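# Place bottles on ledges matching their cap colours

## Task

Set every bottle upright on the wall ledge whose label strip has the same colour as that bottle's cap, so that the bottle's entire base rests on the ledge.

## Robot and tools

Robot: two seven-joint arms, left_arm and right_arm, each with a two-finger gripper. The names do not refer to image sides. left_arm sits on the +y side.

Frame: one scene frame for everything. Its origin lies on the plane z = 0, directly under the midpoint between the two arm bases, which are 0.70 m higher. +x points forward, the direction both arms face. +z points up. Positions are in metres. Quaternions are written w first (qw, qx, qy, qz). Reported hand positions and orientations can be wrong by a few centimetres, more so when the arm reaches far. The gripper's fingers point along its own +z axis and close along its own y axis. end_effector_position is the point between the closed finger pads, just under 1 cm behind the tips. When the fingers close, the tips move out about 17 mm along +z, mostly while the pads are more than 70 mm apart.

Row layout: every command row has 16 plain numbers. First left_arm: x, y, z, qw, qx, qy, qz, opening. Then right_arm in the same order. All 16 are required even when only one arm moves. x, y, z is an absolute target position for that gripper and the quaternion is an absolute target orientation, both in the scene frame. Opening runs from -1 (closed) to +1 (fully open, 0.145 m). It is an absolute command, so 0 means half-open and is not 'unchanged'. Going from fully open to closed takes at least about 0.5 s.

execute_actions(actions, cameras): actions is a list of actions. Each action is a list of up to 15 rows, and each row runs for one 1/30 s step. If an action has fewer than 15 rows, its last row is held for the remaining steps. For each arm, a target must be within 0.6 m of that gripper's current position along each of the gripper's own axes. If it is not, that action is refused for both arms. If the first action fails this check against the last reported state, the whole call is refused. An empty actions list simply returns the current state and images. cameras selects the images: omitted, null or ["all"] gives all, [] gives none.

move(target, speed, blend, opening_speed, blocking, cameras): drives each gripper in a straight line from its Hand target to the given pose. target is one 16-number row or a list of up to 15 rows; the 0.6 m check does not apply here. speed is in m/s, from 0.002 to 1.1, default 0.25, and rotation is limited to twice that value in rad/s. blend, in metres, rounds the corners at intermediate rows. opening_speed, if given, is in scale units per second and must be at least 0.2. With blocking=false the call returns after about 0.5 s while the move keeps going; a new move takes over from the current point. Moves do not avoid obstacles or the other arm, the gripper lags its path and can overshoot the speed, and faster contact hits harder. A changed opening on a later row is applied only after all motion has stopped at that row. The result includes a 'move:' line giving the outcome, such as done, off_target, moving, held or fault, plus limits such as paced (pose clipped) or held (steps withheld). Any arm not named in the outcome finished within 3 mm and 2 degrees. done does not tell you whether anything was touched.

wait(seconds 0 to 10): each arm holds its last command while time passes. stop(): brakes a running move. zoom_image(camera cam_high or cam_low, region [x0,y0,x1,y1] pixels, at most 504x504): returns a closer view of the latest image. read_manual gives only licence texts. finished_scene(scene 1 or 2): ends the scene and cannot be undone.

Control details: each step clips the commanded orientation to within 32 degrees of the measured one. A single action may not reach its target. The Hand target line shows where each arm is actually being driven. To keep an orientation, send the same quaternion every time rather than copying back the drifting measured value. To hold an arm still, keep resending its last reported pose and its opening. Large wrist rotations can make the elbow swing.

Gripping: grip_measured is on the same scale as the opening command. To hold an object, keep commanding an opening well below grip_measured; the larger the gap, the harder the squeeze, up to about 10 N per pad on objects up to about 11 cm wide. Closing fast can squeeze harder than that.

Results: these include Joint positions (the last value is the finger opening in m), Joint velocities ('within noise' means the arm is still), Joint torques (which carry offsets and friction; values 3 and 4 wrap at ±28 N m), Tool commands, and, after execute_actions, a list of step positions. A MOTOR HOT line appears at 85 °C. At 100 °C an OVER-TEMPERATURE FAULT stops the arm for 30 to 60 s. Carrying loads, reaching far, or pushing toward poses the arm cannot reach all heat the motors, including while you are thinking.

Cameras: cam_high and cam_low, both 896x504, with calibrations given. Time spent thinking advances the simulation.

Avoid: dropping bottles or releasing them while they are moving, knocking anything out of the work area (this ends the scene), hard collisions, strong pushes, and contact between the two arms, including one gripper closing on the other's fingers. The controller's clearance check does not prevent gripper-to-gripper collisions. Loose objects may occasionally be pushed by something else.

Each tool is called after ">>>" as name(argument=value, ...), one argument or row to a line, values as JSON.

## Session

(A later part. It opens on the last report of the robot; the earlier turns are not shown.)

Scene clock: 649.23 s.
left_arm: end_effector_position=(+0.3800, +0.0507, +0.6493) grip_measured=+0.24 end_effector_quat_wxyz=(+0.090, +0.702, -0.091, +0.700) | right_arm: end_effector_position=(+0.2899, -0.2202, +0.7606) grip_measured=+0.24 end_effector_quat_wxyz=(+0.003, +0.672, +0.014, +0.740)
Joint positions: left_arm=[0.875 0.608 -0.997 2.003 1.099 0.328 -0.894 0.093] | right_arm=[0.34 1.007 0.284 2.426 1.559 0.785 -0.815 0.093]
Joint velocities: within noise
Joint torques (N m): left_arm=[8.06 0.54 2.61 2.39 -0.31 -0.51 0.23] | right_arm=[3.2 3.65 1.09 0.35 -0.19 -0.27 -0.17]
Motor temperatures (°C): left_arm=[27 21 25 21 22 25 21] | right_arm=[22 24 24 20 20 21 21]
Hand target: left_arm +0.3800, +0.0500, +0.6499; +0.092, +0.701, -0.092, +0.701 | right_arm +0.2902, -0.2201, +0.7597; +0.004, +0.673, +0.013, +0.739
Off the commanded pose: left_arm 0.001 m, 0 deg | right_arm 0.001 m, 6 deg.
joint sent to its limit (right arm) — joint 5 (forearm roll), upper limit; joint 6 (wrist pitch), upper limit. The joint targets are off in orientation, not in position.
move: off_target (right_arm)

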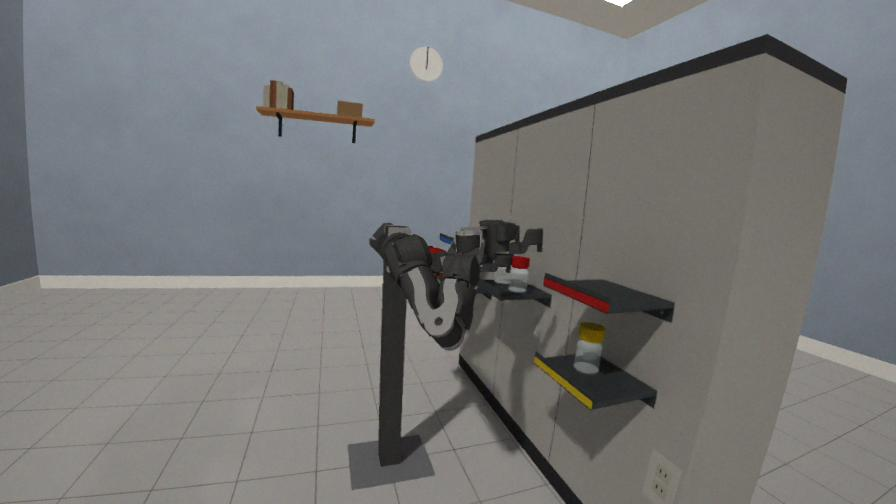

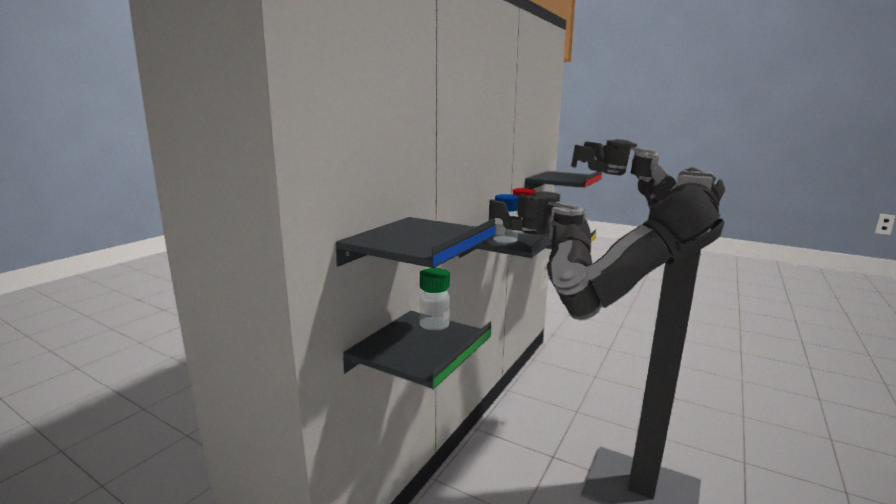

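>>> move(
  target=[
    [0.380,0.05,0.65,0.0923,0.701,-0.0923,0.701,-0.5,0.30,-0.22,0.75,0,0.7071,0,0.7071,0.24],
    [0.380,0.05,0.80,0.0923,0.701,-0.0923,0.701,-0.5,0.31,-0.20,0.74,0,0.7071,0,0.7071,0.24],
    [0.380,0.22,0.81,0,0.7071,0,0.7071,-0.5,0.36,-0.07,0.74,0,0.7071,0,0.7071,0.24],
    [0.380,0.35,0.80,0,0.7071,0,0.7071,-0.5,0.377,-0.05,0.74,0,0.7071,0,0.7071,0.24],
    [0.380,0.35,0.77,0,0.7071,0,0.7071,-0.5,0.377,-0.05,0.65,0,0.7071,0,0.7071,0.24],
  ],
  speed=0.2,
  blend=[0,0.01,0.02,0.01,0],
  opening_speed=2,
)

>>> zoom_image(
  camera="cam_high",
  region=[420, 180, 600, 320],
)

>>> zoom_image(
  camera="cam_low",
  region=[340, 110, 640, 300],
)

Scene clock: 666.53 s.
left_arm: end_effector_position=(+0.3811, +0.3497, +0.7652) grip_measured=-0.26 end_effector_quat_wxyz=(+0.000, +0.713, +0.000, +0.701) | right_arm: end_effector_position=(+0.3772, -0.0513, +0.6493) grip_measured=+0.24 end_effector_quat_wxyz=(+0.003, +0.708, -0.001, +0.706)
Joint positions: left_arm=[0.852 1.428 -0.418 1.613 1.489 0.459 -0.111 0.056] | right_arm=[0.84 0.389 -0.998 1.965 0.996 0.43 -1.256 0.093]
Joint velocities: within noise
Joint torques (N m): left_arm=[6.21 5.42 4.16 0.99 0.11 -0.99 0.11] | right_arm=[5.89 -0.49 2.73 2.37 -0.52 -0.24 0.21]
Motor temperatures (°C): left_arm=[27 21 25 21 22 25 21] | right_arm=[22 24 23 20 20 20 21]
Hand target: left_arm +0.3800, +0.3500, +0.7700; +0.000, +0.707, +0.000, +0.707 | right_arm +0.3770, -0.0501, +0.6501; +0.000, +0.707, +0.000, +0.707
Off the commanded pose: left_arm 0.005 m, 1 deg | right_arm 0.002 m, 0 deg.
move: off_target (left_arm)

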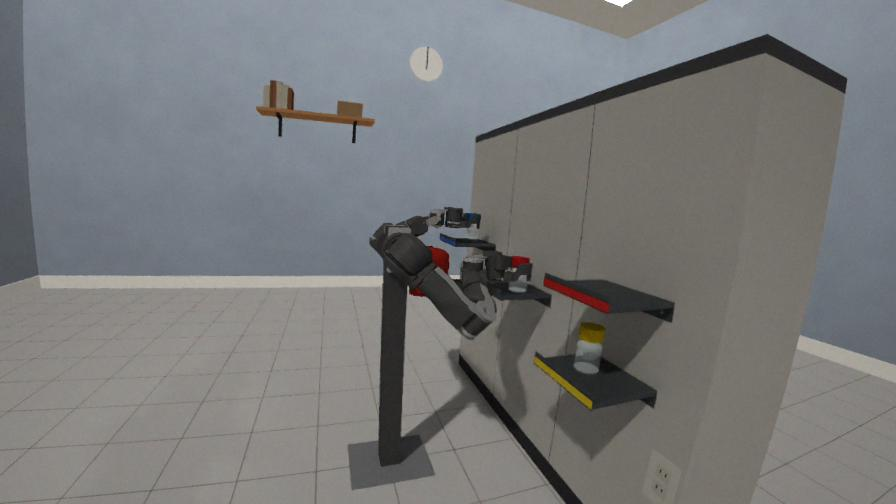

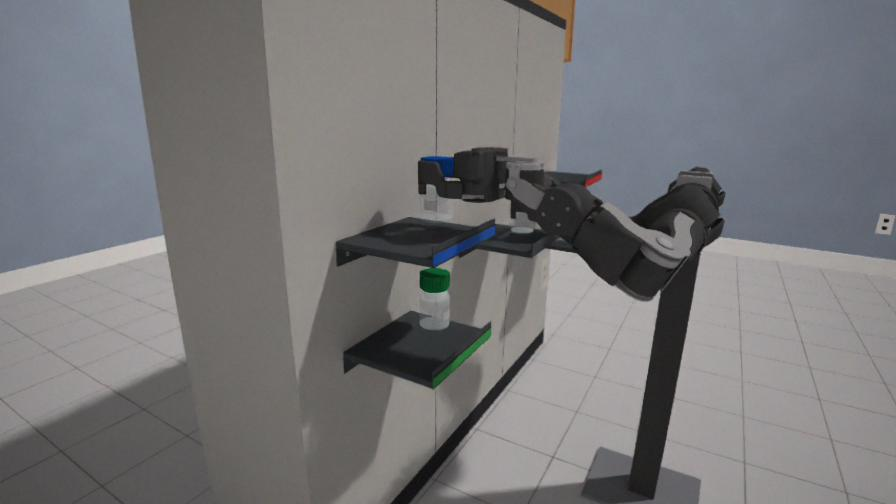

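Scaled by 2.800 from the camera's 896x504 image, which has a finer 1280x720 frame.

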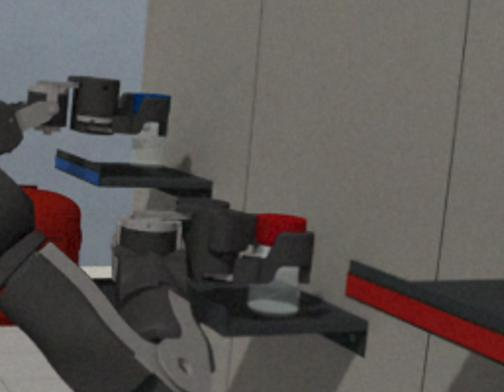

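Scaled by 1.680 from the camera's 896x504 image, which has a finer 1280x720 frame.

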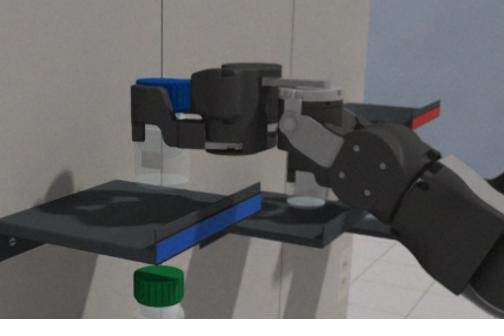

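>>> move(
  target=[
    [0.380,0.36,0.76,0,0.7071,0,0.7071,-0.5,0.377,-0.05,0.65,0,0.7071,0,0.7071,-0.5],
    [0.380,0.36,0.742,0,0.7071,0,0.7071,-0.5,0.377,-0.05,0.67,0,0.7071,0,0.7071,-0.5],
  ],
  speed=[0.1,0.05],
  opening_speed=2,
  cameras=[],
)

Scene clock: 674.17 s.
left_arm: end_effector_position=(+0.3790, +0.3616, +0.7518) grip_measured=-0.26 end_effector_quat_wxyz=(-0.002, +0.694, +0.002, +0.720) | right_arm: end_effector_position=(+0.3771, -0.0482, +0.6663) grip_measured=-0.25 end_effector_quat_wxyz=(-0.003, +0.711, +0.003, +0.703)
Joint positions: left_arm=[0.696 1.511 -0.42 1.605 1.53 0.243 -0.066 0.056] | right_arm=[0.9 0.374 -0.978 1.979 1.075 0.481 -1.286 0.057]
Joint velocities: within noise
Joint torques (N m): left_arm=[3.28 5.79 1.73 0.94 0.19 -0.09 0.18] | right_arm=[6.66 -0.2 3.7 2.55 -0.63 -0.05 -0.16]
Motor temperatures (°C): left_arm=[27 22 26 21 22 26 21] | right_arm=[23 24 23 20 20 20 21]
Hand target: left_arm +0.3800, +0.3601, +0.7420; +0.000, +0.707, +0.000, +0.707 | right_arm +0.3770, -0.0500, +0.6700; +0.000, +0.707, +0.000, +0.707
Off the commanded pose: left_arm 0.010 m, 2 deg | right_arm 0.004 m, 1 deg.
move: off_target (left_arm, right_arm)
No camera images: "cameras" was empty.

>>> move(
  target=[
    [0.380,0.36,0.752,0,0.7071,0,0.7071,-0.5,0.377,-0.05,0.74,0,0.7071,0,0.7071,-0.5],
    [0.380,0.36,0.752,0,0.7071,0,0.7071,0.4,0.377,-0.05,0.80,0,0.7071,0,0.7071,-0.5],
    [0.380,0.36,0.85,0,0.7071,0,0.7071,0.4,0.377,-0.2,0.80,0,0.7071,0,0.7071,-0.5],
    [0.380,0.30,0.85,0,0.7071,0,0.7071,0.4,0.377,-0.36,0.79,0,0.7071,0,0.7071,-0.5],
    [0.380,0.30,0.85,0,0.7071,0,0.7071,0.4,0.377,-0.365,0.76,0,0.7071,0,0.7071,-0.5],
  ],
  speed=0.2,
  blend=[0,0,0.02,0.01,0],
  opening_speed=2,
)

>>> zoom_image(
  camera="cam_high",
  region=[420, 180, 680, 420],
)

>>> zoom_image(
  camera="cam_low",
  region=[340, 110, 640, 300],
)

Scene clock: 687.33 s.
left_arm: end_effector_position=(+0.3801, +0.2985, +0.8509) grip_measured=+0.40 end_effector_quat_wxyz=(+0.001, +0.703, -0.005, +0.712) | right_arm: end_effector_position=(+0.3775, -0.3656, +0.7545) grip_measured=-0.25 end_effector_quat_wxyz=(+0.002, +0.715, -0.001, +0.700)
Joint positions: left_arm=[1.555 1.213 -0.765 1.607 1.584 0.781 -0.385 0.105] | right_arm=[0.668 1.476 -0.302 1.579 1.493 0.389 -0.043 0.057]
Joint velocities: within noise
Joint torques (N m): left_arm=[5.76 0.54 3.03 0.25 0.04 -0.55 -0.07] | right_arm=[4.58 6.03 5.52 0.51 0.12 -0.82 0.18]
Motor temperatures (°C): left_arm=[26 22 26 21 22 25 21] | right_arm=[24 23 24 20 21 20 21]
Hand target: left_arm +0.3801, +0.3001, +0.8499; -0.001, +0.704, -0.002, +0.710 | right_arm +0.3769, -0.3650, +0.7600; +0.000, +0.707, +0.000, +0.707
Off the commanded pose: left_arm 0.002 m, 1 deg | right_arm 0.006 m, 1 deg.
joint sent to its limit (left arm) — joint 5 (forearm roll), upper limit; joint 6 (wrist pitch), upper limit. The joint targets still meet the commanded pose.
move: off_target (right_arm)

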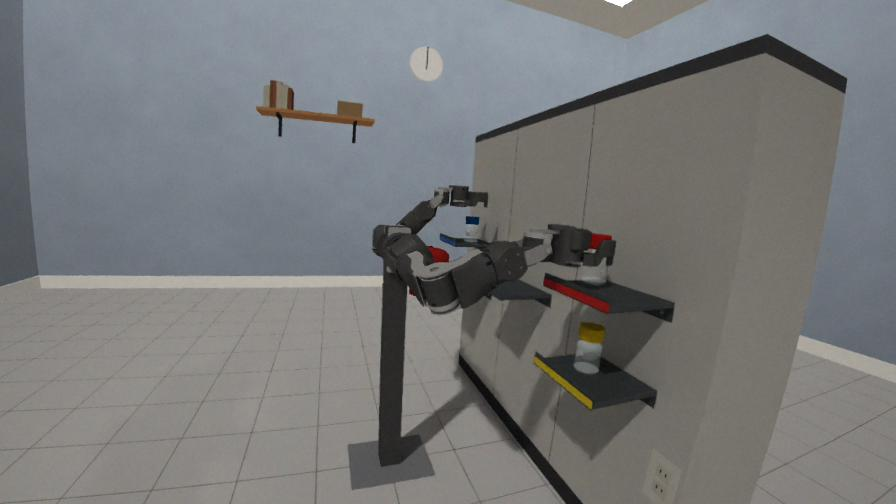

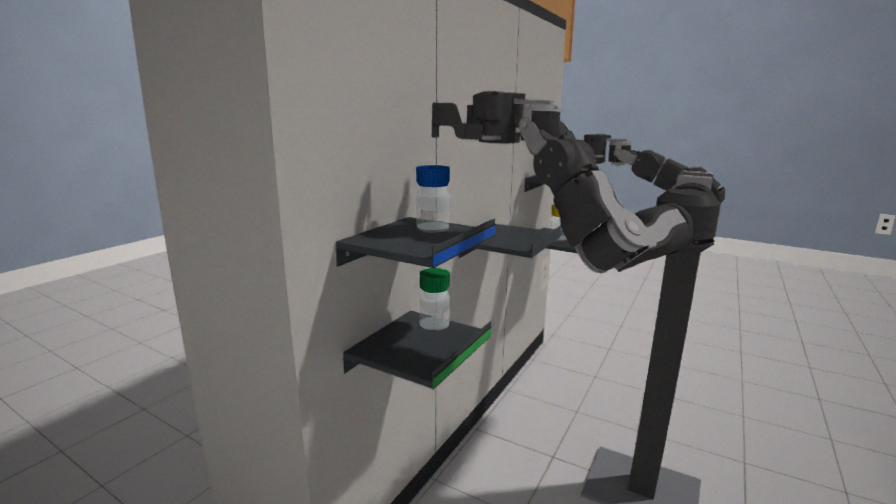

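Scaled by 1.938 from the camera's 896x504 image, which has a finer 1280x720 frame.

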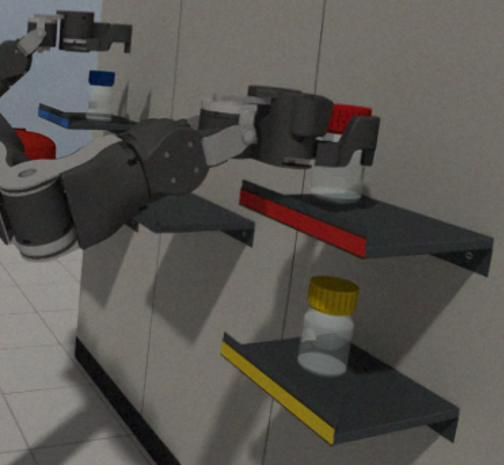

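Scaled by 1.680 from the camera's 896x504 image, which has a finer 1280x720 frame.

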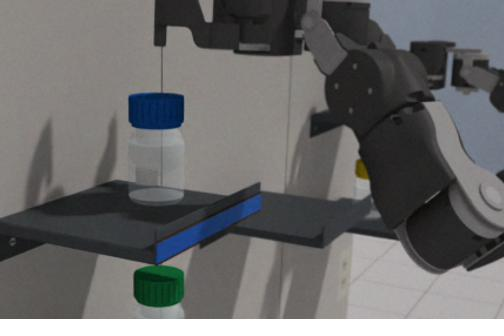

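>>> move(
  target=[
    [0.380,0.30,0.85,0,0.7071,0,0.7071,0.4,0.377,-0.365,0.735,0,0.7071,0,0.7071,-0.5],
  ],
  speed=0.05,
  cameras=[],
)

Scene clock: 692.67 s.
left_arm: end_effector_position=(+0.3801, +0.2985, +0.8509) grip_measured=+0.40 end_effector_quat_wxyz=(+0.001, +0.703, -0.005, +0.712) | right_arm: end_effector_position=(+0.3765, -0.3658, +0.7424) grip_measured=-0.25 end_effector_quat_wxyz=(+0.004, +0.697, +0.001, +0.717)
Joint positions: left_arm=[1.555 1.213 -0.765 1.607 1.584 0.781 -0.385 0.105] | right_arm=[0.51 1.553 -0.303 1.604 1.554 0.178 -0.042 0.057]
Joint velocities: within noise
Joint torques (N m): left_arm=[5.79 0.57 3 0.12 0.04 -0.55 -0.07] | right_arm=[2.04 6.58 3.69 0.55 0.29 0.09 0.08]
Motor temperatures (°C): left_arm=[26 22 26 21 22 25 21] | right_arm=[23 24 24 20 20 21 21]
Hand target: left_arm +0.3801, +0.3001, +0.8499; -0.001, +0.704, -0.002, +0.710 | right_arm +0.3771, -0.3650, +0.7350; +0.000, +0.707, +0.000, +0.707
Off the commanded pose: left_arm 0.002 m, 1 deg | right_arm 0.007 m, 2 deg.
joint sent to its limit (left arm) — joint 5 (forearm roll), upper limit; joint 6 (wrist pitch), upper limit. The joint targets still meet the commanded pose.
joint sent to its limit (right arm) — joint 5 (forearm roll), upper limit. The joint targets still meet the commanded pose.
move: off_target (right_arm)
No camera images: "cameras" was empty.

>>> move(
  target=[
    [0.380,0.30,0.85,0,0.7071,0,0.7071,0.4,0.377,-0.365,0.743,0,0.7071,0,0.7071,-0.5],
    [0.380,0.30,0.85,0,0.7071,0,0.7071,0.4,0.377,-0.365,0.743,0,0.7071,0,0.7071,0.4],
    [0.30,0.25,0.85,0,0.7071,0,0.7071,0.4,0.377,-0.365,0.85,0,0.7071,0,0.7071,0.4],
    [0.30,0.25,0.82,0,0.7071,0,0.7071,0.4,0.30,-0.25,0.82,0,0.7071,0,0.7071,0.4],
  ],
  speed=0.2,
  opening_speed=2,
)

>>> zoom_image(
  camera="cam_high",
  region=[420, 180, 680, 420],
)

>>> zoom_image(
  camera="cam_low",
  region=[340, 110, 640, 300],
)

Scene clock: 707.37 s.
left_arm: end_effector_position=(+0.3002, +0.2499, +0.8205) grip_measured=+0.40 end_effector_quat_wxyz=(-0.012, +0.643, -0.041, +0.765) | right_arm: end_effector_position=(+0.2997, -0.2503, +0.8208) grip_measured=+0.40 end_effector_quat_wxyz=(+0.012, +0.639, +0.042, +0.768)
Joint positions: left_arm=[0.553 1.196 0.267 2.196 1.584 0.781 -0.582 0.105] | right_arm=[0.541 1.181 0.283 2.198 1.559 0.785 -0.564 0.105]
Joint velocities: within noise
Joint torques (N m): left_arm=[3.81 3.68 2.18 -0.01 -0.05 -0.51 -0.1] | right_arm=[3.49 4.02 1.32 0.01 -0.12 -0.34 -0.23]
Motor temperatures (°C): left_arm=[26 22 26 21 22 25 21] | right_arm=[22 24 24 20 20 20 21]
Hand target: left_arm +0.3002, +0.2502, +0.8198; -0.011, +0.644, -0.039, +0.764 | right_arm +0.3002, -0.2501, +0.8198; +0.012, +0.640, +0.041, +0.767
Off the commanded pose: left_arm 0.001 m, 11 deg | right_arm 0.001 m, 12 deg.
joint sent to its limit (left arm) — joint 5 (forearm roll), upper limit; joint 6 (wrist pitch), upper limit. The joint targets are off in orientation, not in position.
joint sent to its limit (right arm) — joint 5 (forearm roll), upper limit; joint 6 (wrist pitch), upper limit. The joint targets are off in orientation, not in position.
move: off_target (left_arm, right_arm)

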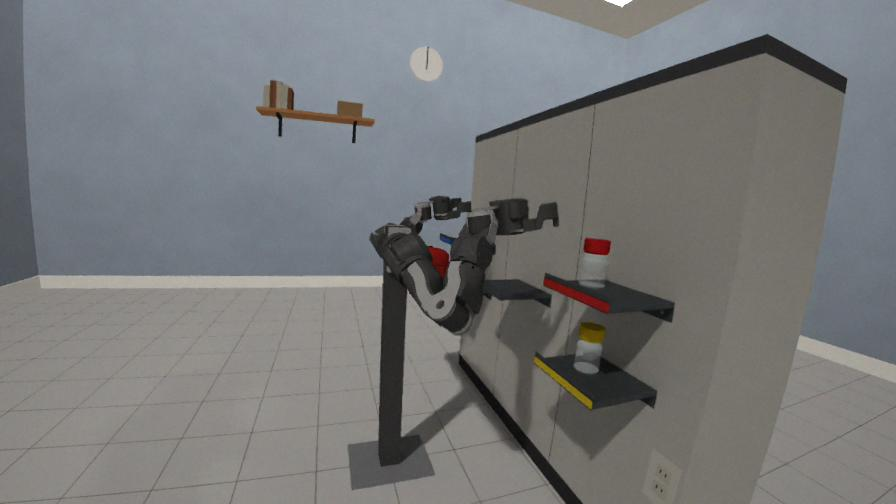

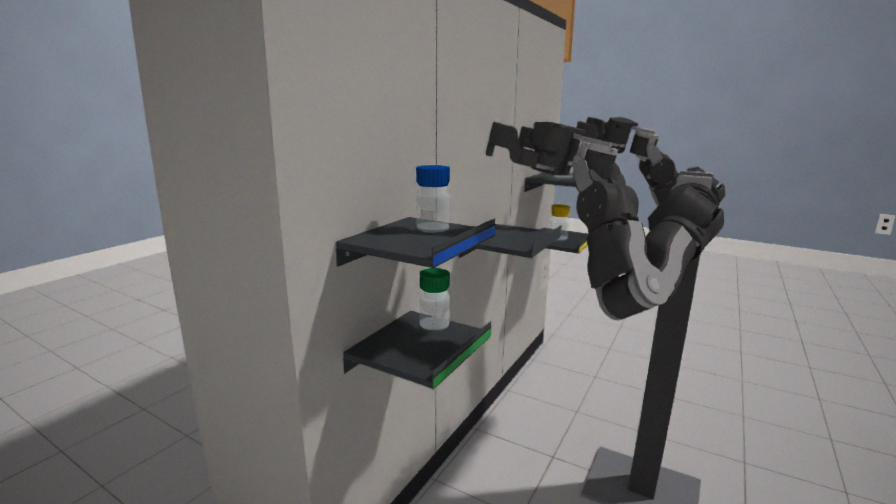

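Scaled by 1.938 from the camera's 896x504 image, which has a finer 1280x720 frame.

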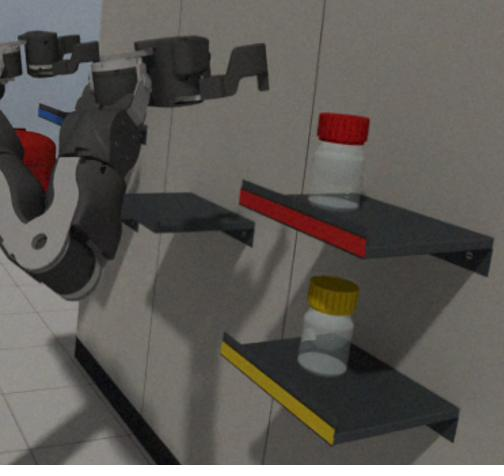

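Scaled by 1.680 from the camera's 896x504 image, which has a finer 1280x720 frame.

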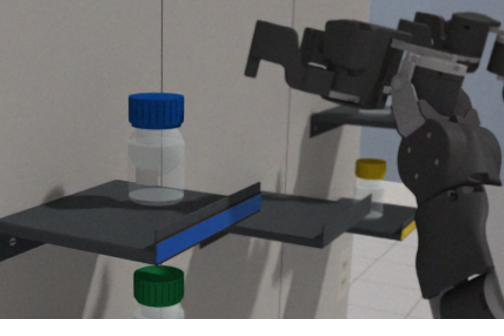

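>>> finished_scene(
  scene=1,
)

The scene is finished: the task was done.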